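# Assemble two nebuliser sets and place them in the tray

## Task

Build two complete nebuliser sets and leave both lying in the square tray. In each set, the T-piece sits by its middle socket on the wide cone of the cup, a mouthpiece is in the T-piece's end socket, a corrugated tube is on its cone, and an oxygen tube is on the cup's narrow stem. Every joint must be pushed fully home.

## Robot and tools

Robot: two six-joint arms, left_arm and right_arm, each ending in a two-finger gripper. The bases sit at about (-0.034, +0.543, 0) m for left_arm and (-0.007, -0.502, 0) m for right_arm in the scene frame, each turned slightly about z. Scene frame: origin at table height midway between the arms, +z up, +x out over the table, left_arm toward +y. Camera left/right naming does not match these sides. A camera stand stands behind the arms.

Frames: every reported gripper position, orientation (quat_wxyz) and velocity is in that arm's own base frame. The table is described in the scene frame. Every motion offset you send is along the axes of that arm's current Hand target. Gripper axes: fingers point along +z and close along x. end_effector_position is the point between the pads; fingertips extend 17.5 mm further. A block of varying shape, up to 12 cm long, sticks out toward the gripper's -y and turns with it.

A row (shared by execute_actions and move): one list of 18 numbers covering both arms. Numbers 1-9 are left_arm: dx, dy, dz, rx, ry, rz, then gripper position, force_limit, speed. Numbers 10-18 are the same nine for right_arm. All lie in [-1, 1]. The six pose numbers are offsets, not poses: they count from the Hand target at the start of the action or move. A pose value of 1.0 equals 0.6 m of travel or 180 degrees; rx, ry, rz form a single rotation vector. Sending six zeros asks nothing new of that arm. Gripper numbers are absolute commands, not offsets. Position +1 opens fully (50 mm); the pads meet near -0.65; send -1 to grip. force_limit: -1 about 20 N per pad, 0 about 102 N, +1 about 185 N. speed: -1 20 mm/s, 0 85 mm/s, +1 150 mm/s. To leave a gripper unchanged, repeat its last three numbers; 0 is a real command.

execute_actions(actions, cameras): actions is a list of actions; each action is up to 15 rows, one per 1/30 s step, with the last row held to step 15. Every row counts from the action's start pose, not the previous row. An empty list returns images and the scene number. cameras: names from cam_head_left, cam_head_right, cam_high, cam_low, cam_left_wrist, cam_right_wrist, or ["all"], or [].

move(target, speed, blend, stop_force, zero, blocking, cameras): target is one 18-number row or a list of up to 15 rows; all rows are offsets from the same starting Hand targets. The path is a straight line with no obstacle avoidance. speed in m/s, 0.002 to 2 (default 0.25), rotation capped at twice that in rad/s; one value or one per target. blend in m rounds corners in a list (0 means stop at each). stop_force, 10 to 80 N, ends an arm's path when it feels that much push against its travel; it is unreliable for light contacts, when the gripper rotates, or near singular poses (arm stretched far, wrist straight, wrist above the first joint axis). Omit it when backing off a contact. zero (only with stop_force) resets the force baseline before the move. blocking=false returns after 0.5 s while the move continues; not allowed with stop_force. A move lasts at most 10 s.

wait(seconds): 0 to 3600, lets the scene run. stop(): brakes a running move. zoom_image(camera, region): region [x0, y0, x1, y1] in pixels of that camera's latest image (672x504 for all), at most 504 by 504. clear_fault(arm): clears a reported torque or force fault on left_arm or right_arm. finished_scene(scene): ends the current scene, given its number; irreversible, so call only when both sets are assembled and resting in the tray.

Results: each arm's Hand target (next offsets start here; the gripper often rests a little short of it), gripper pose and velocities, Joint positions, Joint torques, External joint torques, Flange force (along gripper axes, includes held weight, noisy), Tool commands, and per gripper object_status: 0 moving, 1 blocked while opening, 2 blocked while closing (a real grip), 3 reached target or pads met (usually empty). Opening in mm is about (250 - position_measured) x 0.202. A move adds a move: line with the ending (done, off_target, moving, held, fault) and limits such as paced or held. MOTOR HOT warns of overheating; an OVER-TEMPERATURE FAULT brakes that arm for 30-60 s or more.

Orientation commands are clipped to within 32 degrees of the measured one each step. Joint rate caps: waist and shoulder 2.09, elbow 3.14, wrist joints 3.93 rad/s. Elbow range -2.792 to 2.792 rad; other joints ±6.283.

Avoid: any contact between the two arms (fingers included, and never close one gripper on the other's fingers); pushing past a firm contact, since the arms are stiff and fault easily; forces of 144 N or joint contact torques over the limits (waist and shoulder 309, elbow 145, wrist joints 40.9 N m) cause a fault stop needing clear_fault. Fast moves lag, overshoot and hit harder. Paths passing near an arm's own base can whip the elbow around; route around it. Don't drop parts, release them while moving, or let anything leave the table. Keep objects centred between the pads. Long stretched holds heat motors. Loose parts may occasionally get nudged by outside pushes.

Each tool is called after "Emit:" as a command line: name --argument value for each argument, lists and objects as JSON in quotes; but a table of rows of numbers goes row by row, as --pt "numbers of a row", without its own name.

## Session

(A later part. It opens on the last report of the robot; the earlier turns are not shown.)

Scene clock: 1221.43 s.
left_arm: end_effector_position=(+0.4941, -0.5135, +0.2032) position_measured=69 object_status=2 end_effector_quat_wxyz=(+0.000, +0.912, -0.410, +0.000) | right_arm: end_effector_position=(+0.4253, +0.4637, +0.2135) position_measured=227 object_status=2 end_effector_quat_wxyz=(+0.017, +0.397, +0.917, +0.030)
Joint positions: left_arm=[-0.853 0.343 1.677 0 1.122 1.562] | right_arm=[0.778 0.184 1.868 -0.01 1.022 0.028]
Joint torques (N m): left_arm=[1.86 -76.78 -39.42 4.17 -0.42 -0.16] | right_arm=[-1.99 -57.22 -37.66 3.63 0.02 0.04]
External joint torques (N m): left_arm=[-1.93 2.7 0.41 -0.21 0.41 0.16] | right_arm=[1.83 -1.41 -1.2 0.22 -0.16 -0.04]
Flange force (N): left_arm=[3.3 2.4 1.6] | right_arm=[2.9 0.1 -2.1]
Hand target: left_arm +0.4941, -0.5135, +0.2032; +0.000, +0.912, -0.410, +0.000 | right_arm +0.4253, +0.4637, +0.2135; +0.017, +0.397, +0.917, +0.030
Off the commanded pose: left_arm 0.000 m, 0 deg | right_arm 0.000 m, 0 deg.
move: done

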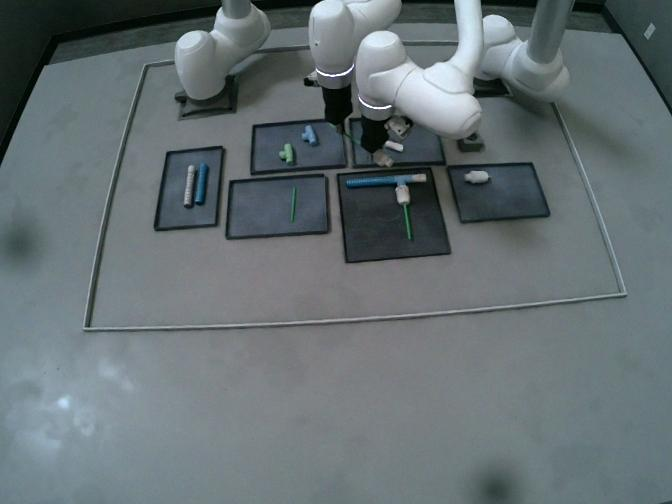

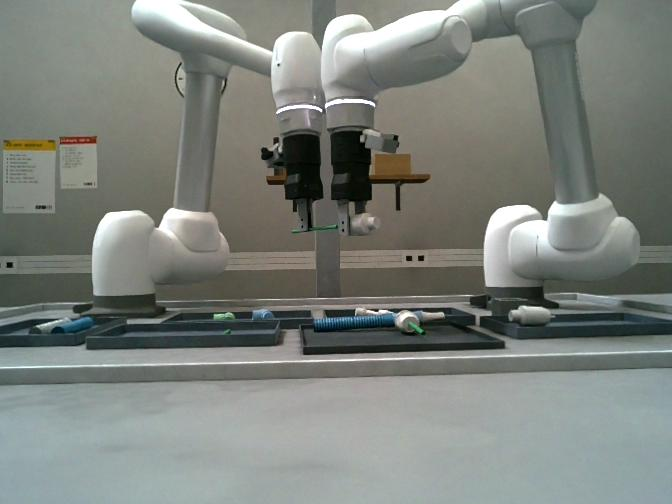

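Emit:
move --target '[0,0,0,0,0,0,-1,0,-0.5,0,0.0333,0.001,0,0,0,-1,-0.2,0]' --speed 0.008 --stop_force 10 --cameras '["cam_high","cam_low"]'

Emit:
zoom_image --camera "cam_low" --region '[310, 205, 390, 245]'

Scene clock: 1226.30 s.
left_arm: end_effector_position=(+0.4941, -0.5135, +0.2032) position_measured=69 object_status=2 end_effector_quat_wxyz=(+0.000, +0.912, -0.410, +0.000) | right_arm: end_effector_position=(+0.4329, +0.4709, +0.2138) position_measured=227 object_status=2 end_effector_quat_wxyz=(+0.017, +0.397, +0.917, +0.030)
Joint positions: left_arm=[-0.853 0.343 1.677 0 1.122 1.562] | right_arm=[0.777 0.199 1.848 -0.01 1.027 0.027]
Joint torques (N m): left_arm=[-9.59 -77.28 -39.17 0.26 -0.23 -0.09] | right_arm=[-3.31 -58.07 -46.14 3.38 -4.8 0.03]
External joint torques (N m): left_arm=[9.53 3.1 0.19 3.69 0.22 0.09] | right_arm=[2.97 -1.96 7.09 0.47 4.64 -0.03]
Flange force (N): left_arm=[4.4 -13.7 2.0] | right_arm=[3.6 -14.3 -3.5]
Hand target: left_arm +0.4941, -0.5135, +0.2032; +0.000, +0.912, -0.410, +0.000 | right_arm +0.4329, +0.4709, +0.2138; +0.017, +0.397, +0.917, +0.030 (not the last commanded pose)
Off the commanded pose: left_arm 0.000 m, 0 deg | right_arm 0.009 m, 0 deg.
move: contact (right_arm)

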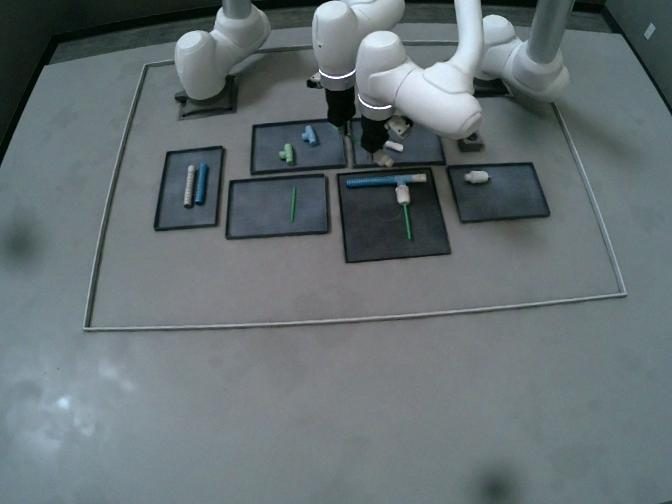

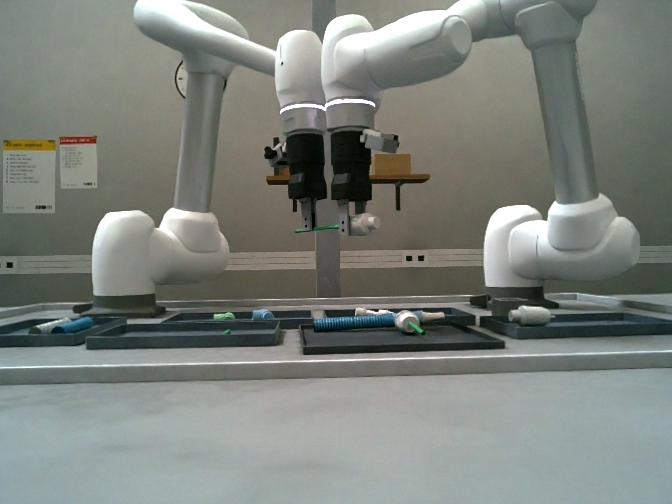

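Scaled by 6.300 from the camera's image (finer frame: 960x720).

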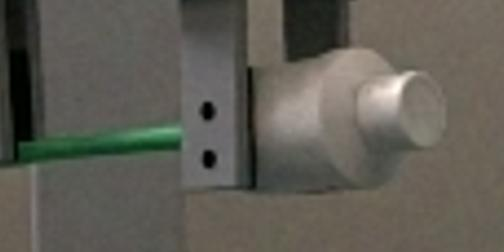

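Emit:
move --target '[0,0,0,0,0,0,-1,0,-0.5,0,0.0166,0.0005,0,0,0,-1,-0.2,0]' --speed 0.008 --stop_force 25 --zero false

Emit:
execute_actions --actions '[[[0,0,0,0,0,0,-1,0,-0.5,0,-0.0022,0,0,0,0,-1,-0.2,0]],[[0,0,0,0,0,0,-1,0,-0.5,0,-0.0016,0,0,0,0,-1,-0.2,0]],[[0,0,0,0,0,0,-1,0,-0.5,0,-0.0016,0,0,0,0,-1,-0.2,0]]]'

Scene clock: 1232.10 s.
left_arm: end_effector_position=(+0.4941, -0.5135, +0.2032) position_measured=69 object_status=2 end_effector_quat_wxyz=(+0.000, +0.912, -0.410, +0.000) | right_arm: end_effector_position=(+0.4337, +0.4716, +0.2139) position_measured=227 object_status=2 end_effector_quat_wxyz=(+0.017, +0.397, +0.917, +0.030)
Joint positions: left_arm=[-0.853 0.343 1.677 0 1.122 1.562] | right_arm=[0.777 0.201 1.846 -0.01 1.027 0.027]
Joint torques (N m): left_arm=[-19.96 -77.41 -39.23 -3.44 -0.12 -0.07] | right_arm=[-4.33 -57.16 -54.04 3.1 -9.39 0.05]
External joint torques (N m): left_arm=[19.84 3.31 0.37 7.38 0.12 0.07] | right_arm=[4.03 -2.68 15.07 0.76 9.24 -0.05]
Flange force (N): left_arm=[4.4 -28.1 2.5] | right_arm=[4.2 -28.4 -5.0]
Hand target: left_arm +0.4941, -0.5135, +0.2032; +0.000, +0.912, -0.410, +0.000 | right_arm +0.4337, +0.4716, +0.2139; +0.017, +0.397, +0.917, +0.030 (not the last commanded pose)
Off the commanded pose: left_arm 0.000 m, 0 deg | right_arm 0.009 m, 0 deg.
move: contact (right_arm)

Scene clock: 1233.80 s.
left_arm: end_effector_position=(+0.4941, -0.5135, +0.2032) position_measured=69 object_status=2 end_effector_quat_wxyz=(+0.000, +0.912, -0.410, +0.000) | right_arm: end_effector_position=(+0.4313, +0.4694, +0.2137) position_measured=227 object_status=2 end_effector_quat_wxyz=(+0.017, +0.397, +0.917, +0.030)
Joint positions: left_arm=[-0.853 0.343 1.677 0 1.122 1.562] | right_arm=[0.777 0.196 1.853 -0.01 1.026 0.028]
Joint torques (N m): left_arm=[1.77 -77.07 -39.39 4.22 -0.4 -0.13] | right_arm=[-1.98 -58.5 -37.7 3.63 0.03 0.01]
External joint torques (N m): left_arm=[-2.08 3 0.48 -0.29 0.4 0.13] | right_arm=[2.25 -1.24 -1.23 0.23 -0.17 -0.01]
External joint torques at the end of the 1st action: left_arm=[5.55 2.74 0.37 2.42 0.29 0.14] | right_arm=[2.59 -1.74 4.52 0.38 3.19 -0.07]
External joint torques at the end of the 2nd action: left_arm=[-1.38 2.6 0.37 -0.08 0.41 0.17] | right_arm=[2.25 -0.87 -0.79 0.24 0.06 -0.04]
Flange force (N): left_arm=[3.6 2.6 1.9] | right_arm=[3.6 0.4 -1.9]
Flange force at the end of the 1st action (N): left_arm=[3.5 -8.1 1.8] | right_arm=[3.3 -9.7 -3.1]
Flange force at the end of the 2nd action (N): left_arm=[3.3 1.6 1.5] | right_arm=[3.5 0.2 -1.6]
Hand target: left_arm +0.4941, -0.5135, +0.2032; +0.000, +0.912, -0.410, +0.000 | right_arm +0.4313, +0.4694, +0.2137; +0.017, +0.397, +0.917, +0.030
Off the commanded pose: left_arm 0.000 m, 0 deg | right_arm 0.000 m, 0 deg.

Emit:
move --target '[0,0,0,0,0,0,-1,0,-0.5,0,-0.05,-0.0015,0,0,0,-1,-0.2,0]' --speed 0.1 --cameras '["cam_high","cam_low","cam_head_left","cam_head_right"]'

Emit:
zoom_image --camera "cam_low" --region '[325, 215, 355, 240]'

Emit:
zoom_image --camera "cam_high" --region '[345, 125, 405, 175]'

Emit:
zoom_image --camera "cam_head_right" --region '[360, 190, 480, 310]'

Scene clock: 1241.10 s.
left_arm: end_effector_position=(+0.4941, -0.5135, +0.2032) position_measured=69 object_status=2 end_effector_quat_wxyz=(+0.000, +0.912, -0.410, +0.000) | right_arm: end_effector_position=(+0.4095, +0.4489, +0.2125) position_measured=227 object_status=2 end_effector_quat_wxyz=(+0.017, +0.397, +0.917, +0.030)
Joint positions: left_arm=[-0.853 0.343 1.677 0 1.122 1.562] | right_arm=[0.779 0.152 1.908 -0.01 1.014 0.029]
Joint torques (N m): left_arm=[1.6 -76.97 -39.52 4.21 -0.43 -0.16] | right_arm=[-2.3 -53.58 -37.59 3.65 0 -0.01]
External joint torques (N m): left_arm=[-1.45 2.88 0.55 -0.25 0.42 0.16] | right_arm=[2.23 -1.22 -1.17 0.18 -0.16 0.01]
Flange force (N): left_arm=[3.3 1.7 1.9] | right_arm=[3.8 0.3 -2.0]
Hand target: left_arm +0.4941, -0.5135, +0.2032; +0.000, +0.912, -0.410, +0.000 | right_arm +0.4095, +0.4489, +0.2125; +0.017, +0.397, +0.917, +0.030
Off the commanded pose: left_arm 0.000 m, 0 deg | right_arm 0.000 m, 0 deg.
move: done
Images, in order (width x height): cam_head_left 672x504, cam_head_right 672x504, cam_high 672x504, cam_low 672x504.

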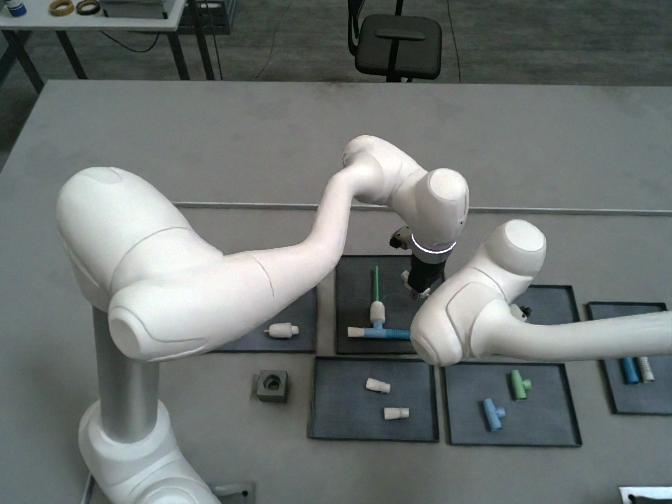

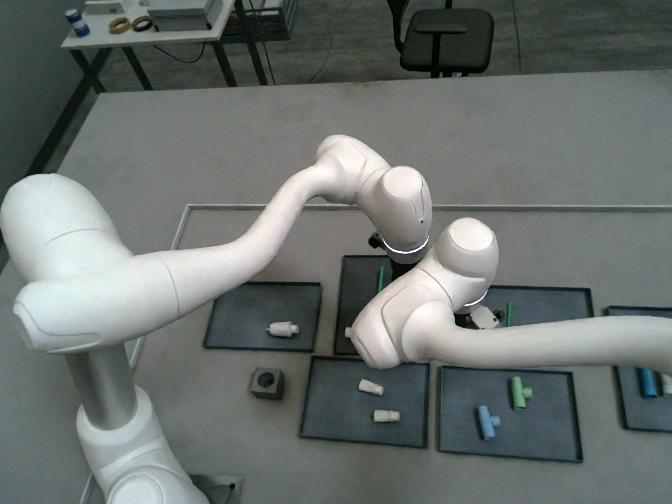

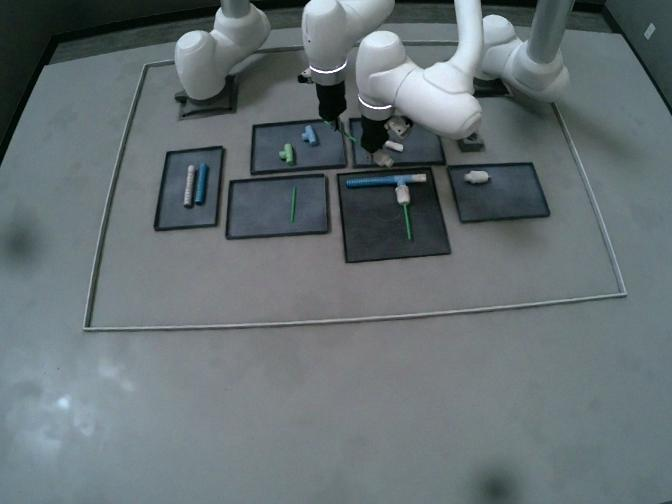

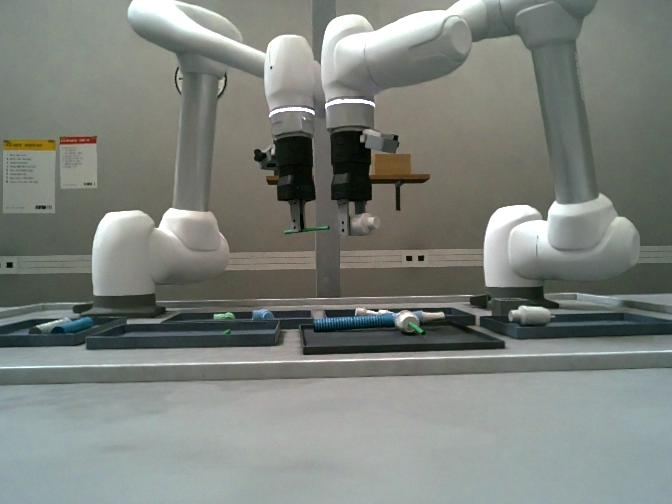

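Scaled by 16.800 from the camera's image (finer frame: 960x720).

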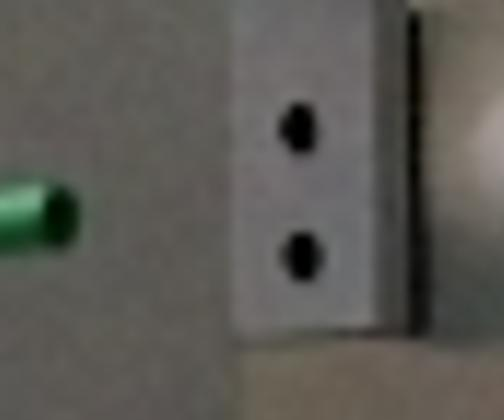

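Scaled by 8.400 from the camera's image (finer frame: 960x720).

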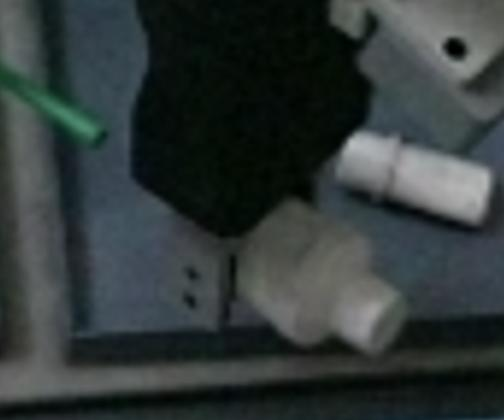

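Scaled by 4.200 from the camera's image (finer frame: 960x720).

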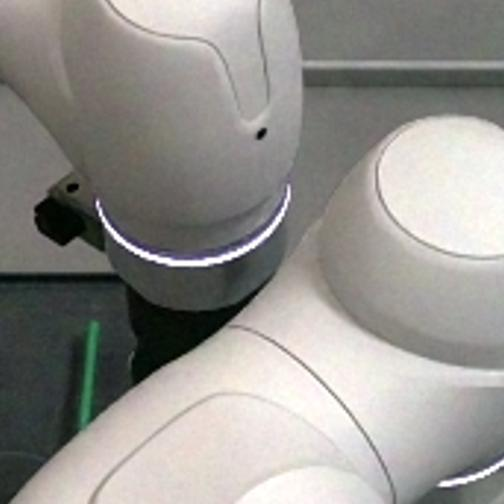

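Emit:
move --pt "0 0 0 0 0 0 -1 0 -0.5 -0.005 0.02 0.0006 0 0 0 -1 -0.2 0" --pt "0 0 0 0 0 0 -1 0 -0.5 -0.005 0.058 0.0016 0 0 0 -1 -0.2 0" --speed '[0.05,0.008]' --stop_force 10

Scene clock: 1268.80 s.
left_arm: end_effector_position=(+0.4941, -0.5135, +0.2032) position_measured=69 object_status=2 end_effector_quat_wxyz=(+0.000, +0.912, -0.410, +0.000) | right_arm: end_effector_position=(+0.4350, +0.4688, +0.2138) position_measured=227 object_status=2 end_effector_quat_wxyz=(+0.017, +0.397, +0.917, +0.029)
Joint positions: left_arm=[-0.853 0.343 1.677 0 1.122 1.562] | right_arm=[0.772 0.199 1.849 -0.01 1.027 0.022]
Joint torques (N m): left_arm=[-9.19 -77.06 -40.07 0.21 -0.66 -0.22] | right_arm=[-2.3 -58.01 -46.24 3.75 -4.81 -0.03]
External joint torques (N m): left_arm=[9.08 2.96 1.12 3.73 0.66 0.22] | right_arm=[2.4 -2.39 7.17 0.12 4.66 0.03]
Flange force (N): left_arm=[2.5 -13.2 2.1] | right_arm=[2.8 -15.0 -3.8]
Hand target: left_arm +0.4941, -0.5135, +0.2032; +0.000, +0.912, -0.410, +0.000 | right_arm +0.4350, +0.4688, +0.2138; +0.017, +0.397, +0.917, +0.029 (not the last commanded pose)
Off the commanded pose: left_arm 0.000 m, 0 deg | right_arm 0.003 m, 0 deg.
move: contact (right_arm); path passed 1 of 2 targets

Emit:
move --pt "0 0 0 0 0 0 -1 0 -0.5 0 -0.007 0 0 0 0 -1 -0.2 0" --pt "0 0 0 0 0 0 -1 0 -0.5 -0.005 -0.007 0 0 0 0 -1 -0.2 0" --pt "0 0 0 0 0 0 -1 0 -0.5 -0.005 0.025 0.0006 0 0 0 -1 -0.2 0" --speed '[0.03,0.03,0.008]' --stop_force 10

Scene clock: 1276.37 s.
left_arm: end_effector_position=(+0.4941, -0.5135, +0.2032) position_measured=69 object_status=2 end_effector_quat_wxyz=(+0.000, +0.912, -0.410, +0.000) | right_arm: end_effector_position=(+0.4335, +0.4673, +0.2138) position_measured=227 object_status=2 end_effector_quat_wxyz=(+0.017, +0.397, +0.917, +0.030)
Joint positions: left_arm=[-0.853 0.343 1.677 0 1.122 1.562] | right_arm=[0.772 0.196 1.853 -0.01 1.025 0.022]
Joint torques (N m): left_arm=[1.81 -77.07 -39.52 4.23 -0.44 -0.15] | right_arm=[-2.01 -58.48 -37.73 3.66 -0.01 0.03]
External joint torques (N m): left_arm=[-1.86 3.06 0.72 -0.29 0.44 0.15] | right_arm=[1.76 -0.89 -1.16 0.18 -0.15 -0.03]
Flange force (N): left_arm=[3.2 2.3 2.1] | right_arm=[2.8 0.8 -1.6]
Hand target: left_arm +0.4941, -0.5135, +0.2032; +0.000, +0.912, -0.410, +0.000 | right_arm +0.4336, +0.4674, +0.2138; +0.017, +0.397, +0.917, +0.030 (not the last commanded pose)
Off the commanded pose: left_arm 0.000 m, 0 deg | right_arm 0.017 m, 0 deg.
move: contact (right_arm); path passed 0 of 3 targets

Emit:
move --pt "0 0 0 0 0 0 -1 0 -0.5 0 -0.006 0 0 0 0 -1 -0.2 0" --pt "0 0 0 0 0 0 -1 0 -0.5 -0.005 -0.006 0 0 0 0 -1 -0.2 0" --speed 0.03

Emit:
move --target '[0,0,0,0,0,0,-1,0,-0.5,0,0.032,0.0008,0,0,0,-1,-0.2,0]' --speed 0.008 --stop_force 10

Scene clock: 1280.10 s.
left_arm: end_effector_position=(+0.4941, -0.5135, +0.2032) position_measured=69 object_status=2 end_effector_quat_wxyz=(+0.000, +0.912, -0.410, +0.000) | right_arm: end_effector_position=(+0.4330, +0.4627, +0.2135) position_measured=227 object_status=2 end_effector_quat_wxyz=(+0.017, +0.397, +0.917, +0.030)
Joint positions: left_arm=[-0.853 0.343 1.677 0 1.122 1.562] | right_arm=[0.768 0.19 1.86 -0.009 1.024 0.018]
Joint torques (N m): left_arm=[1.63 -76.84 -39.43 4.19 -0.43 -0.17] | right_arm=[-1.85 -57.97 -37.82 3.63 0.01 0.01]
External joint torques (N m): left_arm=[-1.76 2.62 0.34 -0.23 0.42 0.17] | right_arm=[1.81 -0.73 -1.02 0.22 -0.16 -0.01]
Flange force (N): left_arm=[3.4 2.1 1.5] | right_arm=[2.9 0.8 -1.3]
Hand target: left_arm +0.4941, -0.5135, +0.2032; +0.000, +0.912, -0.410, +0.000 | right_arm +0.4330, +0.4627, +0.2135; +0.017, +0.397, +0.917, +0.030
Off the commanded pose: left_arm 0.000 m, 0 deg | right_arm 0.000 m, 0 deg.
move: done

Scene clock: 1281.40 s.
left_arm: end_effector_position=(+0.4941, -0.5135, +0.2032) position_measured=69 object_status=2 end_effector_quat_wxyz=(+0.000, +0.912, -0.410, +0.000) | right_arm: end_effector_position=(+0.4371, +0.4666, +0.2137) position_measured=227 object_status=2 end_effector_quat_wxyz=(+0.017, +0.397, +0.917, +0.029)
Joint positions: left_arm=[-0.853 0.343 1.677 0 1.122 1.562] | right_arm=[0.768 0.199 1.849 -0.009 1.026 0.017]
Joint torques (N m): left_arm=[-10.43 -76.58 -39.94 -0.04 -0.78 -0.13] | right_arm=[-2.21 -58.36 -47.16 3.79 -5.26 0]
External joint torques (N m): left_arm=[10.06 2.3 0.91 3.99 0.78 0.13] | right_arm=[2.23 -1.86 8.08 0.08 5.1 0]
Flange force (N): left_arm=[2.1 -14.4 1.2] | right_arm=[2.5 -15.7 -3.3]
Hand target: left_arm +0.4941, -0.5135, +0.2032; +0.000, +0.912, -0.410, +0.000 | right_arm +0.4371, +0.4666, +0.2137; +0.017, +0.397, +0.917, +0.029 (not the last commanded pose)
Off the commanded pose: left_arm 0.000 m, 0 deg | right_arm 0.014 m, 0 deg.
move: contact (right_arm)

Emit:
move --pt "0 0 0 0 0 0 -1 0 -0.5 0 -0.03 -0.0009 0 0 0 -1 -0.2 0" --pt "0 0 0 0 0 0 -1 0 -0.5 0.0075 -0.03 0.0058 0 0 0 -1 -0.2 0" --speed 0.05

Emit:
move --target '[0,0,0,0,0,0,-1,0,-0.5,0,0.045,0.0014,0,0,0,-1,-0.2,0]' --speed 0.008 --stop_force 10 --cameras '["cam_low"]'

Emit:
zoom_image --camera "cam_low" --region '[310, 205, 390, 245]'

Scene clock: 1292.47 s.
left_arm: end_effector_position=(+0.4941, -0.5135, +0.2032) position_measured=69 object_status=2 end_effector_quat_wxyz=(+0.000, +0.912, -0.410, +0.000) | right_arm: end_effector_position=(+0.4211, +0.4577, +0.2090) position_measured=227 object_status=2 end_effector_quat_wxyz=(+0.017, +0.397, +0.917, +0.030)
Joint positions: left_arm=[-0.853 0.343 1.677 0 1.122 1.562] | right_arm=[0.775 0.176 1.886 -0.01 1.012 0.026]
Joint torques (N m): left_arm=[1.61 -76.74 -39.44 4.21 -0.43 -0.18] | right_arm=[-2.41 -56.7 -37.59 3.63 0.01 0.03]
External joint torques (N m): left_arm=[-1.68 2.81 0.5 -0.26 0.42 0.18] | right_arm=[2.5 -0.36 -1 0.2 -0.16 -0.03]
Flange force (N): left_arm=[3.3 2.0 1.8] | right_arm=[4.2 1.2 -1.0]
Hand target: left_arm +0.4941, -0.5135, +0.2032; +0.000, +0.912, -0.410, +0.000 | right_arm +0.4211, +0.4577, +0.2090; +0.017, +0.397, +0.917, +0.029
Off the commanded pose: left_arm 0.000 m, 0 deg | right_arm 0.000 m, 0 deg.
move: done

Scene clock: 1295.27 s.
left_arm: end_effector_position=(+0.4941, -0.5135, +0.2032) position_measured=69 object_status=2 end_effector_quat_wxyz=(+0.000, +0.912, -0.410, +0.000) | right_arm: end_effector_position=(+0.4340, +0.4698, +0.2095) position_measured=227 object_status=2 end_effector_quat_wxyz=(+0.016, +0.397, +0.917, +0.029)
Joint positions: left_arm=[-0.853 0.343 1.677 0 1.122 1.562] | right_arm=[0.775 0.203 1.853 -0.01 1.02 0.025]
Joint torques (N m): left_arm=[-9.93 -75.82 -38.96 0.16 -0.48 -0.17] | right_arm=[-2.98 -59.22 -47.32 3.52 -5.11 0.03]
External joint torques (N m): left_arm=[9.8 1.51 -0.15 3.8 0.47 0.17] | right_arm=[2.97 -1.01 8.46 0.33 4.95 -0.03]
Flange force (N): left_arm=[2.9 -14.1 0.1] | right_arm=[3.6 -15.4 -2.1]
Hand target: left_arm +0.4941, -0.5135, +0.2032; +0.000, +0.912, -0.410, +0.000 | right_arm +0.4340, +0.4698, +0.2096; +0.016, +0.397, +0.917, +0.029 (not the last commanded pose)
Off the commanded pose: left_arm 0.000 m, 0 deg | right_arm 0.009 m, 0 deg.
move: contact (right_arm)

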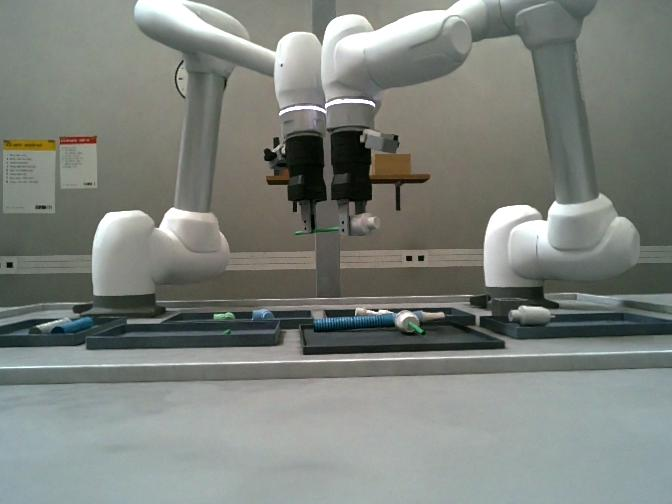

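Scaled by 6.300 from the camera's image (finer frame: 960x720).

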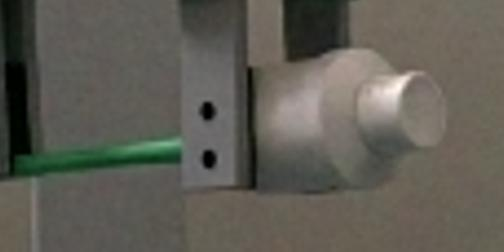

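Emit:
move --pt "0 0 0 0 0 0 -1 0 -0.5 0 -0.13 -0.004 0 0 0 -1 -0.2 0" --pt "0 0 0 0 0 -0.25 -1 0 -0.5 0 -0.135 -0.004 0 0 0 -1 -0.2 0" --speed 0.25 --cameras '["cam_low","cam_high"]'

Emit:
zoom_image --camera "cam_low" --region '[280, 190, 400, 260]'

Emit:
zoom_image --camera "cam_high" --region '[340, 120, 410, 180]'

Scene clock: 1312.00 s.
left_arm: end_effector_position=(+0.4942, -0.5134, +0.2032) position_measured=69 object_status=2 end_effector_quat_wxyz=(+0.000, +1.000, -0.029, +0.000) | right_arm: end_effector_position=(+0.3750, +0.4143, +0.2065) position_measured=227 object_status=2 end_effector_quat_wxyz=(+0.017, +0.397, +0.917, +0.029)
Joint positions: left_arm=[-0.853 0.343 1.677 0 1.122 0.777] | right_arm=[0.778 0.083 2 -0.01 0.992 0.028]
Joint torques (N m): left_arm=[1.36 -76.94 -39.29 4.24 -0.38 -0.18] | right_arm=[-2.26 -45.8 -37.12 3.58 0.04 0.03]
External joint torques (N m): left_arm=[-1.33 2.42 0.19 -0.3 0.42 0.18] | right_arm=[2.15 -1.49 -1.18 0.21 -0.19 -0.03]
Flange force (N): left_arm=[1.4 3.4 1.2] | right_arm=[3.9 -0.3 -2.3]
Hand target: left_arm +0.4941, -0.5135, +0.2032; +0.000, +1.000, -0.030, +0.000 | right_arm +0.3750, +0.4143, +0.2065; +0.016, +0.397, +0.917, +0.029
Off the commanded pose: left_arm 0.000 m, 0 deg | right_arm 0.000 m, 0 deg.
move: done
Images, in order (width x height): cam_high 672x504, cam_low 672x504.

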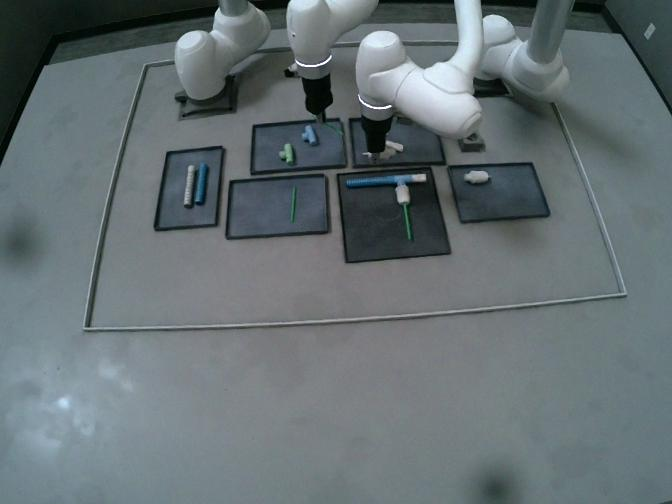

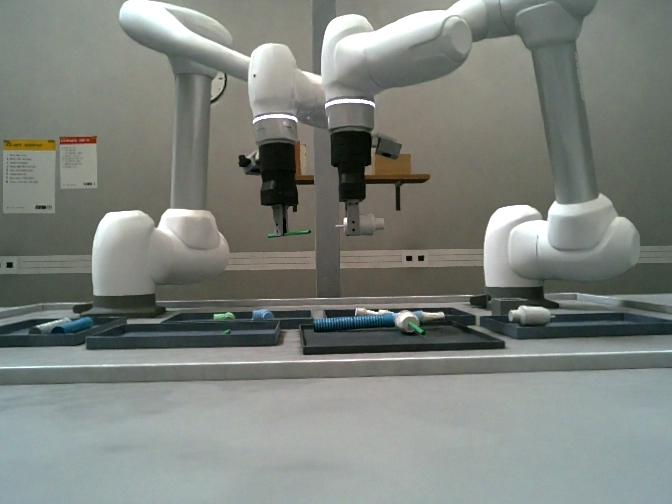

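Scaled by 4.200 from the camera's image (finer frame: 960x720).

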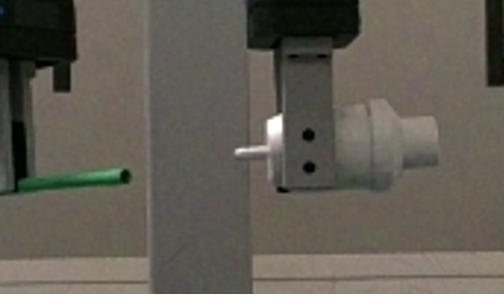

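Scaled by 7.200 from the camera's image (finer frame: 960x720).

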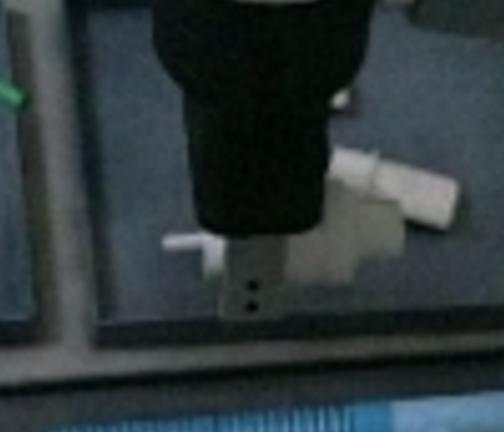

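Emit:
move --pt "0 0 0 0 0 0.25 -1 0 -0.5 0 0 0 -0.0095 0 0 -1 -0.2 0" --pt "0 0 0 0 0 0.25 -1 0 -0.5 -0.0027 0.115 0.0077 -0.0095 0 0 -1 -0.2 0" --speed 0.25

Emit:
move --target '[0,0,0,0,0,0,-1,0,-0.5,0,0.03,0.001,0,0,0,-1,-0.2,0]' --speed 0.008 --stop_force 10

Scene clock: 1328.33 s.
left_arm: end_effector_position=(+0.4941, -0.5135, +0.2032) position_measured=69 object_status=2 end_effector_quat_wxyz=(+0.000, +0.912, -0.410, +0.000) | right_arm: end_effector_position=(+0.4265, +0.4604, +0.2066) position_measured=227 object_status=2 end_effector_quat_wxyz=(+0.022, +0.396, +0.917, +0.043)
Joint positions: left_arm=[-0.853 0.343 1.677 0 1.122 1.562] | right_arm=[0.773 0.175 1.895 -0.011 0.976 0.023]
Joint torques (N m): left_arm=[1.69 -77.1 -39.42 4.18 -0.46 -0.12] | right_arm=[-2.25 -55.94 -37.48 3.62 -0.07 0.05]
External joint torques (N m): left_arm=[-1.52 3.3 0.57 -0.24 0.45 0.12] | right_arm=[2.05 -1.08 -1.2 0.19 -0.17 -0.05]
Flange force (N): left_arm=[3.9 1.8 2.1] | right_arm=[3.3 0.6 -1.8]
Hand target: left_arm +0.4941, -0.5135, +0.2032; +0.000, +0.912, -0.410, +0.000 | right_arm +0.4265, +0.4605, +0.2066; +0.022, +0.396, +0.917, +0.043
Off the commanded pose: left_arm 0.000 m, 0 deg | right_arm 0.000 m, 0 deg.
move: done

Scene clock: 1330.37 s.
left_arm: end_effector_position=(+0.4942, -0.5135, +0.2032) position_measured=69 object_status=2 end_effector_quat_wxyz=(+0.000, +0.912, -0.410, +0.000) | right_arm: end_effector_position=(+0.4349, +0.4684, +0.2072) position_measured=227 object_status=2 end_effector_quat_wxyz=(+0.022, +0.396, +0.917, +0.043)
Joint positions: left_arm=[-0.853 0.343 1.677 0 1.122 1.562] | right_arm=[0.772 0.192 1.873 -0.01 0.981 0.023]
Joint torques (N m): left_arm=[-8.53 -75.9 -38.9 0.61 -0.6 -0.14] | right_arm=[-2.34 -58.22 -46.23 3.63 -4.61 0.01]
External joint torques (N m): left_arm=[8.37 1.72 -0.15 3.34 0.59 0.14] | right_arm=[2.06 -0.83 7.42 0.2 4.37 -0.01]
Flange force (N): left_arm=[3.3 -12.1 0.1] | right_arm=[2.4 -13.2 -2.3]
Hand target: left_arm +0.4941, -0.5135, +0.2032; +0.000, +0.912, -0.410, +0.000 | right_arm +0.4349, +0.4684, +0.2072; +0.022, +0.396, +0.917, +0.043 (not the last commanded pose)
Off the commanded pose: left_arm 0.000 m, 0 deg | right_arm 0.006 m, 0 deg.
move: contact (right_arm)

Emit:
execute_actions --actions '[[[0,0,0,0,0,0,-1,0,-0.5,0,0.0006,0,0,0,0,-1,-0.2,0]],[[0,0,0,0,0,0,-1,0,-0.5,0.0013,0,0,0,0,0,-1,-0.2,0]],[[0,0,0,0,0,0,-1,0,-0.5,0,0,0.0013,0,0,0,-1,-0.2,0]],[[0,0,0,0,0,0,-1,0,-0.5,-0.0013,0,0,0,0,0,-1,-0.2,0]],[[0,0,0,0,0,0,-1,0,-0.5,-0.0013,0,0,0,0,0,-1,-0.2,0]]]'

Emit:
execute_actions --actions '[[[0,0,0,0,0,0,-1,0,-0.5,0,0,-0.0013,0,0,0,-1,-0.2,0]],[[0,0,0,0,0,0,-1,0,-0.5,0,0,-0.0013,0,0,0,-1,-0.2,0]],[[0,0,0,0,0,0,-1,0,-0.5,0.0013,0,0,0,0,0,-1,-0.2,0]],[[0,0,0,0,0,0,-1,0,-0.5,0.0013,0,0,0,0,0,-1,-0.2,0]],[[0,0,0,0,0,0,-1,0,-0.5,0.0013,0,0,0,0,0,-1,-0.2,0]]]'

Scene clock: 1341.93 s.
left_arm: end_effector_position=(+0.4941, -0.5135, +0.2032) position_measured=69 object_status=2 end_effector_quat_wxyz=(+0.000, +0.912, -0.410, +0.000) | right_arm: end_effector_position=(+0.4358, +0.4681, +0.2065) position_measured=227 object_status=2 end_effector_quat_wxyz=(+0.022, +0.396, +0.917, +0.043)
Joint positions: left_arm=[-0.853 0.343 1.677 0 1.122 1.562] | right_arm=[0.771 0.193 1.873 -0.01 0.98 0.022]
Joint torques (N m): left_arm=[-12.4 -75.26 -38.82 -0.64 -0.73 -0.16] | right_arm=[-2.42 -58.92 -49.64 3.7 -6.24 0]
External joint torques (N m): left_arm=[12.42 1.18 -0.14 4.59 0.73 0.16] | right_arm=[2.34 0.07 10.93 0.13 6 0]
External joint torques at the end of the 1st action: left_arm=[12.77 1.38 -0.26 4.82 0.68 0.14] | right_arm=[2.62 0.25 11.3 0.17 6.25 -0.01]
External joint torques at the end of the 2nd action: left_arm=[13.27 1.13 -0.46 4.9 0.62 0.16] | right_arm=[2.91 -0.5 11.46 0.21 6.38 0]
External joint torques at the end of the 3rd action: left_arm=[13.24 1.01 -0.59 4.86 0.59 0.17] | right_arm=[2.47 -0.16 11.49 0.27 6.39 -0.04]
External joint torques at the end of the 4th action: left_arm=[12.53 0.95 -0.34 4.71 0.63 0.18] | right_arm=[2.6 -0.55 11.1 0.2 6.19 -0.01]
Flange force (N): left_arm=[2.6 -17.8 -0.5] | right_arm=[2.6 -17.9 -1.4]
Flange force at the end of the 1st action (N): left_arm=[3.1 -18.3 -0.4] | right_arm=[3.0 -18.3 -1.3]
Flange force at the end of the 2nd action (N): left_arm=[3.1 -19.0 -0.7] | right_arm=[3.3 -19.6 -2.1]
Flange force at the end of the 3rd action (N): left_arm=[3.2 -19.0 -0.9] | right_arm=[2.6 -19.1 -1.8]
Flange force at the end of the 4th action (N): left_arm=[2.6 -18.0 -0.7] | right_arm=[2.9 -19.0 -2.2]
Hand target: left_arm +0.4941, -0.5135, +0.2032; +0.000, +0.912, -0.410, +0.000 | right_arm +0.4358, +0.4681, +0.2065; +0.022, +0.396, +0.917, +0.043
Off the commanded pose: left_arm 0.000 m, 0 deg | right_arm 0.000 m, 0 deg.

Scene clock: 1344.63 s.
left_arm: end_effector_position=(+0.4941, -0.5135, +0.2032) position_measured=69 object_status=2 end_effector_quat_wxyz=(+0.000, +0.912, -0.410, +0.000) | right_arm: end_effector_position=(+0.4340, +0.4697, +0.2080) position_measured=227 object_status=2 end_effector_quat_wxyz=(+0.022, +0.396, +0.917, +0.043)
Joint positions: left_arm=[-0.853 0.343 1.677 0 1.122 1.562] | right_arm=[0.775 0.192 1.871 -0.011 0.983 0.026]
Joint torques (N m): left_arm=[-12.73 -75.43 -38.66 -0.84 -0.51 -0.18] | right_arm=[-3.31 -58.19 -49.84 3.48 -6.42 0.03]
External joint torques (N m): left_arm=[12.53 1.42 -0.24 4.78 0.5 0.18] | right_arm=[2.95 -1.22 10.91 0.35 6.18 -0.03]
External joint torques at the end of the 1st action: left_arm=[11.77 1.37 0.17 4.39 0.69 0.2] | right_arm=[2.08 -0.3 10.26 0.11 5.83 0]
External joint torques at the end of the 2nd action: left_arm=[12.42 1.46 0.12 4.57 0.71 0.17] | right_arm=[2.4 -0.67 10.42 0.11 5.89 0.01]
External joint torques at the end of the 3rd action: left_arm=[12.36 1.96 -0.05 4.65 0.63 0.18] | right_arm=[2.36 -1.12 10.52 0.21 6.1 0.01]
External joint torques at the end of the 4th action: left_arm=[12.23 1.61 -0.18 4.76 0.56 0.14] | right_arm=[2.87 -0.48 10.93 0.26 6.19 0]
Flange force (N): left_arm=[3.0 -18.0 -0.1] | right_arm=[3.3 -19.6 -2.9]
Flange force at the end of the 1st action (N): left_arm=[2.2 -16.9 0.0] | right_arm=[2.2 -17.2 -2.0]
Flange force at the end of the 2nd action (N): left_arm=[2.5 -17.8 -0.1] | right_arm=[2.7 -18.0 -2.3]
Flange force at the end of the 3rd action (N): left_arm=[3.5 -17.7 0.3] | right_arm=[2.5 -18.8 -3.0]
Flange force at the end of the 4th action (N): left_arm=[3.2 -17.5 0.0] | right_arm=[3.3 -18.6 -2.2]
Hand target: left_arm +0.4941, -0.5135, +0.2032; +0.000, +0.912, -0.410, +0.000 | right_arm +0.4340, +0.4697, +0.2080; +0.022, +0.396, +0.917, +0.043
Off the commanded pose: left_arm 0.000 m, 0 deg | right_arm 0.000 m, 0 deg.

Emit:
execute_actions --actions '[[[0,0,0,0,0,0,-1,0,-0.5,0.0017,0,0.0013,0,0,0,-1,-0.2,0]],[[0,0,0,0,0,0,-1,0,-0.5,0.0017,0,0,0,0,0,-1,-0.2,0]],[[0,0,0,0,0,0,-1,0,-0.5,0.0017,0,0,0,0,0,-1,-0.2,0]],[[0,0,0,0,0,0,-1,0,-0.5,0.0017,0,0,0,0,0,-1,-0.2,0]],[[0,0,0,0,0,0,-1,0,-0.5,0.0017,0,0,0,0,0,-1,-0.2,0]]]'

Scene clock: 1351.17 s.
left_arm: end_effector_position=(+0.4941, -0.5135, +0.2032) position_measured=69 object_status=2 end_effector_quat_wxyz=(+0.000, +0.912, -0.410, +0.000) | right_arm: end_effector_position=(+0.4306, +0.4735, +0.2072) position_measured=227 object_status=2 end_effector_quat_wxyz=(+0.022, +0.396, +0.917, +0.043)
Joint positions: left_arm=[-0.853 0.343 1.677 0 1.122 1.562] | right_arm=[0.783 0.193 1.871 -0.012 0.982 0.035]
Joint torques (N m): left_arm=[-9.38 -75.77 -38 0.3 -0.11 -0.11] | right_arm=[-3.48 -58.43 -47.25 3.19 -5 0.05]
External joint torques (N m): left_arm=[9.47 1.67 -0.99 3.65 0.1 0.11] | right_arm=[3.04 -0.66 8.53 0.61 4.77 -0.05]
External joint torques at the end of the 1st action: left_arm=[12.77 1.57 -0.54 4.86 0.42 0.16] | right_arm=[2.79 -0.56 11.18 0.42 6.37 0.01]
External joint torques at the end of the 2nd action: left_arm=[11.76 1.19 -0.84 4.35 0.31 0.13] | right_arm=[3.01 -1.01 9.98 0.44 5.63 -0.04]
External joint torques at the end of the 3rd action: left_arm=[11.29 1.75 -0.92 4.23 0.23 0.13] | right_arm=[3.61 -0.89 9.88 0.5 5.5 -0.03]
External joint torques at the end of the 4th action: left_arm=[10.78 1.64 -0.79 4.01 0.2 0.13] | right_arm=[3.84 -1.22 9.02 0.61 5.27 -0.04]
Flange force (N): left_arm=[4.7 -13.6 0.0] | right_arm=[3.6 -15.0 -1.9]
Flange force at the end of the 1st action (N): left_arm=[3.8 -18.3 -0.1] | right_arm=[3.1 -19.1 -2.4]
Flange force at the end of the 2nd action (N): left_arm=[3.8 -16.8 -0.5] | right_arm=[3.4 -17.8 -2.5]
Flange force at the end of the 3rd action (N): left_arm=[4.7 -16.2 -0.1] | right_arm=[4.4 -17.6 -2.3]
Flange force at the end of the 4th action (N): left_arm=[4.3 -15.5 0.0] | right_arm=[4.8 -16.5 -2.9]
Hand target: left_arm +0.4941, -0.5135, +0.2032; +0.000, +0.912, -0.410, +0.000 | right_arm +0.4306, +0.4735, +0.2072; +0.022, +0.396, +0.917, +0.043
Off the commanded pose: left_arm 0.000 m, 0 deg | right_arm 0.000 m, 0 deg.

Emit:
execute_actions --actions '[[[0,0,0,0,0,0,-1,0,-0.5,0,-0.008,0,0,0,0,-1,-0.2,0]]]' --cameras '["cam_right_wrist","cam_low","cam_high"]'

Emit:
zoom_image --camera "cam_low" --region '[280, 190, 400, 260]'

Emit:
zoom_image --camera "cam_high" --region '[340, 120, 410, 180]'

Scene clock: 1359.20 s.
left_arm: end_effector_position=(+0.4941, -0.5135, +0.2032) position_measured=69 object_status=2 end_effector_quat_wxyz=(+0.000, +0.912, -0.410, +0.000) | right_arm: end_effector_position=(+0.4271, +0.4702, +0.2067) position_measured=227 object_status=2 end_effector_quat_wxyz=(+0.022, +0.396, +0.917, +0.043)
Joint positions: left_arm=[-0.853 0.343 1.677 0 1.122 1.562] | right_arm=[0.784 0.186 1.88 -0.012 0.979 0.035]
Joint torques (N m): left_arm=[1.01 -76.74 -39.37 4.18 -0.39 -0.16] | right_arm=[-2.26 -57.16 -37.54 3.59 -0.04 -0.02]
External joint torques (N m): left_arm=[-1.02 2.75 0.42 -0.23 0.39 0.16] | right_arm=[2.01 -1.16 -1.11 0.22 -0.2 0.02]
Flange force (N): left_arm=[3.4 1.1 1.7] | right_arm=[3.3 0.3 -1.7]
Hand target: left_arm +0.4941, -0.5135, +0.2032; +0.000, +0.912, -0.410, +0.000 | right_arm +0.4271, +0.4702, +0.2067; +0.022, +0.396, +0.917, +0.043
Off the commanded pose: left_arm 0.000 m, 0 deg | right_arm 0.000 m, 0 deg.
Images, in order (width x height): cam_high 672x504, cam_low 672x504, cam_right_wrist 672x504.

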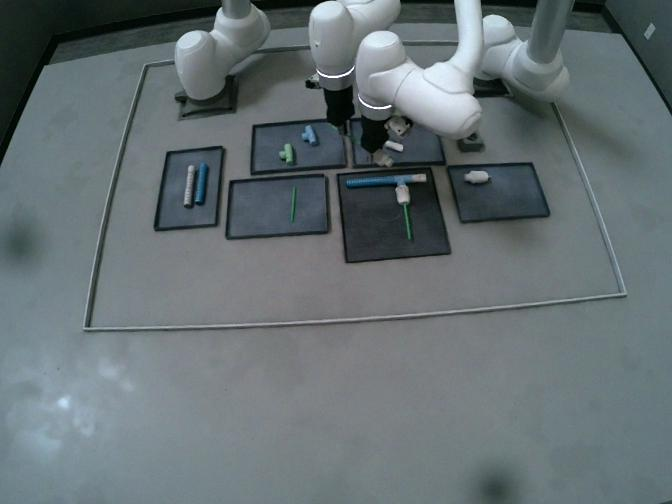

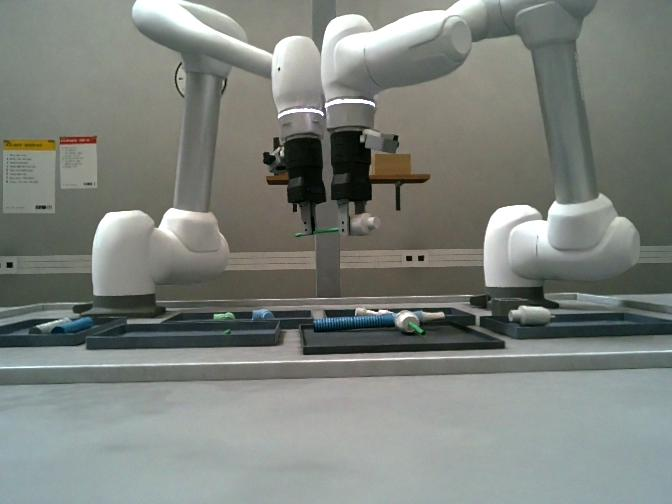

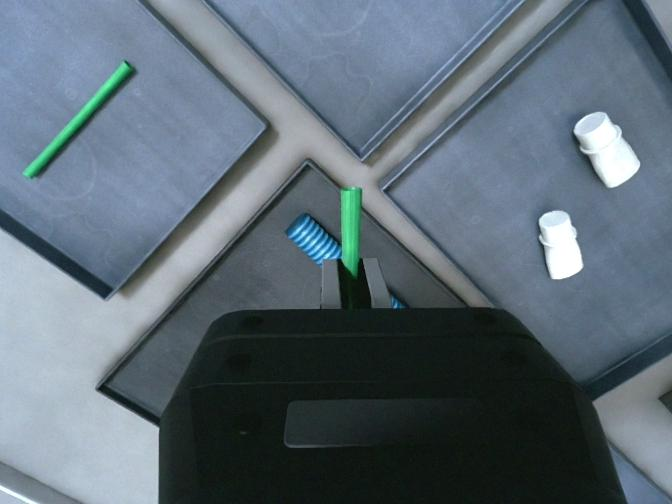

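Scaled by 4.200 from the camera's image (finer frame: 960x720).

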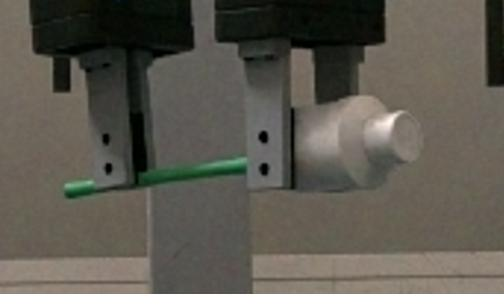

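Scaled by 7.200 from the camera's image (finer frame: 960x720).

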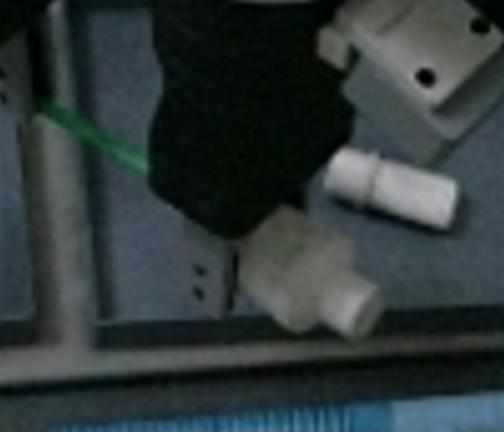

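Emit:
move --target '[0,0,0,0,0,0,-1,0,-0.5,-0.007,0,0,0,0,0,-1,-0.2,0]' --speed 0.05

Emit:
move --target '[0,0,0,0,0,0,-1,0,-0.5,0,0.03,0.001,0,0,0,-1,-0.2,0]' --speed 0.008 --stop_force 10

Emit:
execute_actions --actions '[[[0,0,0,0,0,0,-1,0,-0.5,0.0012,0,0,0,0,0,-1,-0.2,0]],[[0,0,0,0,0,0,-1,0,-0.5,0,0,0.0012,0,0,0,-1,-0.2,0]],[[0,0,0,0,0,0,-1,0,-0.5,-0.0012,0,0,0,0,0,-1,-0.2,0]],[[0,0,0,0,0,0,-1,0,-0.5,-0.0012,0,0,0,0,0,-1,-0.2,0]],[[0,0,0,0,0,0,-1,0,-0.5,0,0,-0.0012,0,0,0,-1,-0.2,0]]]'

Emit:
execute_actions --actions '[[[0,0,0,0,0,0,-1,0,-0.5,0,0,-0.0012,0,0,0,-1,-0.2,0]],[[0,0,0,0,0,0,-1,0,-0.5,0.0012,0,0,0,0,0,-1,-0.2,0]],[[0,0,0,0,0,0,-1,0,-0.5,0.0012,0,0,0,0,0,-1,-0.2,0]],[[0,0,0,0,0,0,-1,0,-0.5,0.0012,0,0,0,0,0,-1,-0.2,0]],[[0,0,0,0,0,0,-1,0,-0.5,0,0,0.0012,0,0,0,-1,-0.2,0]]]'

Scene clock: 1371.80 s.
left_arm: end_effector_position=(+0.4941, -0.5135, +0.2032) position_measured=69 object_status=2 end_effector_quat_wxyz=(+0.000, +0.912, -0.410, +0.000) | right_arm: end_effector_position=(+0.4300, +0.4671, +0.2068) position_measured=227 object_status=2 end_effector_quat_wxyz=(+0.022, +0.396, +0.917, +0.043)
Joint positions: left_arm=[-0.853 0.343 1.677 0 1.122 1.562] | right_arm=[0.777 0.186 1.881 -0.011 0.979 0.027]
Joint torques (N m): left_arm=[1.53 -76.68 -39.33 4.2 -0.45 -0.15] | right_arm=[-2.04 -57.37 -37.45 3.6 -0.07 -0.02]
External joint torques (N m): left_arm=[-1.86 2.33 0.12 -0.24 0.43 0.15] | right_arm=[1.62 -0.28 -1.08 0.19 -0.17 0.02]
Flange force (N): left_arm=[3.4 2.3 1.0] | right_arm=[2.8 1.6 -0.9]
Hand target: left_arm +0.4941, -0.5135, +0.2032; +0.000, +0.912, -0.410, +0.000 | right_arm +0.4300, +0.4671, +0.2068; +0.022, +0.396, +0.917, +0.043
Off the commanded pose: left_arm 0.000 m, 0 deg | right_arm 0.000 m, 0 deg.
move: done

Scene clock: 1372.97 s.
left_arm: end_effector_position=(+0.4942, -0.5135, +0.2032) position_measured=69 object_status=2 end_effector_quat_wxyz=(+0.000, +0.912, -0.410, +0.000) | right_arm: end_effector_position=(+0.4333, +0.4702, +0.2070) position_measured=227 object_status=2 end_effector_quat_wxyz=(+0.022, +0.396, +0.917, +0.043)
Joint positions: left_arm=[-0.853 0.343 1.677 0 1.122 1.562] | right_arm=[0.776 0.193 1.872 -0.011 0.981 0.027]
Joint torques (N m): left_arm=[-8.51 -75.79 -38.6 0.6 -0.38 -0.13] | right_arm=[-2.79 -58.54 -46.41 3.48 -4.69 0.07]
External joint torques (N m): left_arm=[8.43 1.85 -0.32 3.34 0.37 0.13] | right_arm=[2.62 -0.47 7.69 0.35 4.46 -0.07]
Flange force (N): left_arm=[3.7 -12.2 0.4] | right_arm=[3.1 -13.2 -1.9]
Hand target: left_arm +0.4941, -0.5135, +0.2032; +0.000, +0.912, -0.410, +0.000 | right_arm +0.4333, +0.4702, +0.2070; +0.022, +0.396, +0.917, +0.043 (not the last commanded pose)
Off the commanded pose: left_arm 0.000 m, 0 deg | right_arm 0.013 m, 0 deg.
move: contact (right_arm)

Scene clock: 1375.67 s.
left_arm: end_effector_position=(+0.4941, -0.5135, +0.2032) position_measured=69 object_status=2 end_effector_quat_wxyz=(+0.000, +0.912, -0.410, +0.000) | right_arm: end_effector_position=(+0.4338, +0.4697, +0.2070) position_measured=227 object_status=2 end_effector_quat_wxyz=(+0.022, +0.396, +0.917, +0.043)
Joint positions: left_arm=[-0.853 0.343 1.677 0 1.122 1.562] | right_arm=[0.775 0.192 1.872 -0.011 0.981 0.026]
Joint torques (N m): left_arm=[-9.67 -75.62 -38.56 0.31 -0.46 -0.14] | right_arm=[-2.75 -58.59 -47.04 3.48 -4.98 0.02]
External joint torques (N m): left_arm=[9.94 0.66 -0.8 3.69 0.44 0.14] | right_arm=[2.25 -0.1 8.27 0.33 4.74 -0.02]
External joint torques at the end of the 1st action: left_arm=[8.38 1.97 -0.51 3.28 0.32 0.16] | right_arm=[3.2 -1.07 7.45 0.4 4.37 -0.04]
External joint torques at the end of the 2nd action: left_arm=[9.59 1.74 -0.54 3.68 0.32 0.12] | right_arm=[2.9 -0.24 8.67 0.46 4.85 -0.02]
External joint torques at the end of the 3rd action: left_arm=[9.86 1.67 -0.55 3.66 0.39 0.15] | right_arm=[2.37 -0.03 8.74 0.42 4.83 -0.03]
External joint torques at the end of the 4th action: left_arm=[9.94 1.1 -0.59 3.67 0.49 0.14] | right_arm=[2.58 -1.01 8.3 0.37 4.85 -0.01]
Flange force (N): left_arm=[3.0 -14.3 -1.1] | right_arm=[2.6 -13.7 -1.5]
Flange force at the end of the 1st action (N): left_arm=[4.2 -12.2 0.3] | right_arm=[4.1 -13.7 -2.5]
Flange force at the end of the 2nd action (N): left_arm=[4.0 -13.8 0.1] | right_arm=[3.5 -14.6 -1.6]
Flange force at the end of the 3rd action (N): left_arm=[3.9 -14.2 0.0] | right_arm=[2.7 -14.4 -1.3]
Flange force at the end of the 4th action (N): left_arm=[3.2 -14.3 -0.6] | right_arm=[3.0 -15.0 -2.6]
Hand target: left_arm +0.4941, -0.5135, +0.2032; +0.000, +0.912, -0.410, +0.000 | right_arm +0.4338, +0.4697, +0.2070; +0.022, +0.396, +0.917, +0.043
Off the commanded pose: left_arm 0.000 m, 0 deg | right_arm 0.000 m, 0 deg.

Scene clock: 1378.37 s.
left_arm: end_effector_position=(+0.4941, -0.5135, +0.2032) position_measured=69 object_status=2 end_effector_quat_wxyz=(+0.000, +0.912, -0.410, +0.000) | right_arm: end_effector_position=(+0.4323, +0.4713, +0.2070) position_measured=227 object_status=2 end_effector_quat_wxyz=(+0.022, +0.396, +0.917, +0.043)
Joint positions: left_arm=[-0.853 0.343 1.677 0 1.122 1.562] | right_arm=[0.779 0.193 1.872 -0.011 0.981 0.03]
Joint torques (N m): left_arm=[-9.17 -75.69 -38.31 0.43 -0.29 -0.13] | right_arm=[-3.16 -58.24 -46.81 3.4 -4.89 0.07]
External joint torques (N m): left_arm=[9.19 1.51 -0.7 3.53 0.29 0.13] | right_arm=[3.16 -1.16 8.05 0.42 4.66 -0.07]
External joint torques at the end of the 1st action: left_arm=[9.86 1.52 -0.17 3.7 0.45 0.14] | right_arm=[2.72 -0.5 8.46 0.28 4.87 -0.01]
External joint torques at the end of the 2nd action: left_arm=[9.62 1.98 -0.23 3.66 0.39 0.16] | right_arm=[3.1 -0.63 8.4 0.38 4.84 -0.03]
External joint torques at the end of the 3rd action: left_arm=[9.24 1.61 -0.34 3.66 0.33 0.1] | right_arm=[2.47 -0.04 8.2 0.41 4.73 -0.05]
External joint torques at the end of the 4th action: left_arm=[9.43 1.61 -0.71 3.56 0.28 0.13] | right_arm=[2.75 -0.72 8.08 0.49 4.63 0]
Flange force (N): left_arm=[3.9 -13.2 -0.1] | right_arm=[3.8 -14.8 -2.6]
Flange force at the end of the 1st action (N): left_arm=[3.0 -14.2 0.1] | right_arm=[3.3 -14.6 -2.0]
Flange force at the end of the 2nd action (N): left_arm=[3.7 -13.9 0.5] | right_arm=[3.9 -14.7 -2.1]
Flange force at the end of the 3rd action (N): left_arm=[3.4 -13.3 0.2] | right_arm=[2.9 -13.5 -1.5]
Flange force at the end of the 4th action (N): left_arm=[4.1 -13.6 0.0] | right_arm=[3.3 -14.3 -2.1]
Hand target: left_arm +0.4941, -0.5135, +0.2032; +0.000, +0.912, -0.410, +0.000 | right_arm +0.4323, +0.4713, +0.2070; +0.022, +0.396, +0.917, +0.043
Off the commanded pose: left_arm 0.000 m, 0 deg | right_arm 0.000 m, 0 deg.

Emit:
move --pt "0 0 0 0 0 0 -1 0 -0.5 0 -0.008 0 0 0 0 -1 -0.2 0" --pt "0 0 0 0 0 0 -1 0 -0.5 0 -0.008 0.0133 0 0 0 -1 -0.2 0" --speed 0.05

Emit:
move --target '[0,0,0,0,0,0,-1,0,-0.5,0,0.035,0.001,0,0,0,-1,-0.2,0]' --speed 0.01 --stop_force 10 --cameras '["cam_low"]'

Emit:
zoom_image --camera "cam_low" --region '[280, 190, 400, 260]'

Scene clock: 1383.43 s.
left_arm: end_effector_position=(+0.4940, -0.5136, +0.2032) position_measured=69 object_status=2 end_effector_quat_wxyz=(+0.000, +0.912, -0.410, +0.000) | right_arm: end_effector_position=(+0.4294, +0.4685, +0.1986) position_measured=227 object_status=2 end_effector_quat_wxyz=(+0.022, +0.396, +0.917, +0.043)
Joint positions: left_arm=[-0.853 0.343 1.677 0 1.122 1.562] | right_arm=[0.779 0.193 1.888 -0.011 0.964 0.03]
Joint torques (N m): left_arm=[1.95 -76.83 -39.44 4.2 -0.43 -0.13] | right_arm=[-2.21 -57.47 -37.29 3.58 -0.07 0]
External joint torques (N m): left_arm=[-1.77 2.73 0.46 -0.24 0.42 0.13] | right_arm=[1.87 -1.32 -1.19 0.21 -0.17 0]
Flange force (N): left_arm=[3.3 2.2 1.7] | right_arm=[3.0 0.3 -2.0]
Hand target: left_arm +0.4941, -0.5135, +0.2032; +0.000, +0.912, -0.410, +0.000 | right_arm +0.4294, +0.4685, +0.1986; +0.022, +0.396, +0.917, +0.043
Off the commanded pose: left_arm 0.000 m, 0 deg | right_arm 0.000 m, 0 deg.
move: done

Scene clock: 1386.20 s.
left_arm: end_effector_position=(+0.4942, -0.5135, +0.2032) position_measured=69 object_status=2 end_effector_quat_wxyz=(+0.000, +0.912, -0.410, +0.000) | right_arm: end_effector_position=(+0.4435, +0.4818, +0.1997) position_measured=227 object_status=2 end_effector_quat_wxyz=(+0.022, +0.396, +0.917, +0.042)
Joint positions: left_arm=[-0.853 0.343 1.677 0 1.122 1.562] | right_arm=[0.778 0.221 1.85 -0.011 0.975 0.029]
Joint torques (N m): left_arm=[-10.62 -76.07 -38.79 -0.3 -0.45 -0.18] | right_arm=[-2.68 -61.05 -47.76 3.45 -5.55 0.03]
External joint torques (N m): left_arm=[10.29 2.24 -0.29 4.25 0.43 0.18] | right_arm=[2.72 -0.81 9.25 0.35 5.32 -0.03]
Flange force (N): left_arm=[4.3 -14.9 0.6] | right_arm=[3.0 -16.3 -2.6]
Hand target: left_arm +0.4941, -0.5135, +0.2032; +0.000, +0.912, -0.410, +0.000 | right_arm +0.4435, +0.4818, +0.1998; +0.022, +0.396, +0.917, +0.042 (not the last commanded pose)
Off the commanded pose: left_arm 0.000 m, 0 deg | right_arm 0.002 m, 0 deg.
move: contact (right_arm)

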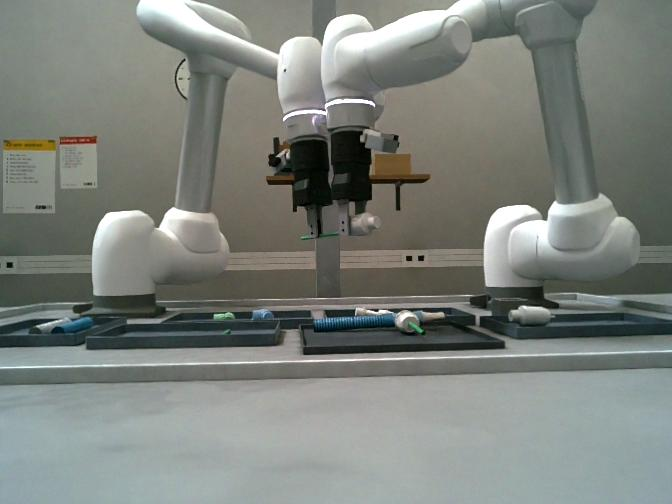

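Scaled by 4.200 from the camera's image (finer frame: 960x720).

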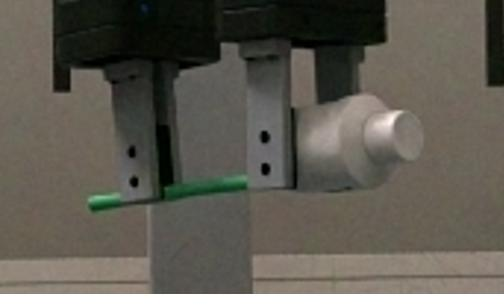

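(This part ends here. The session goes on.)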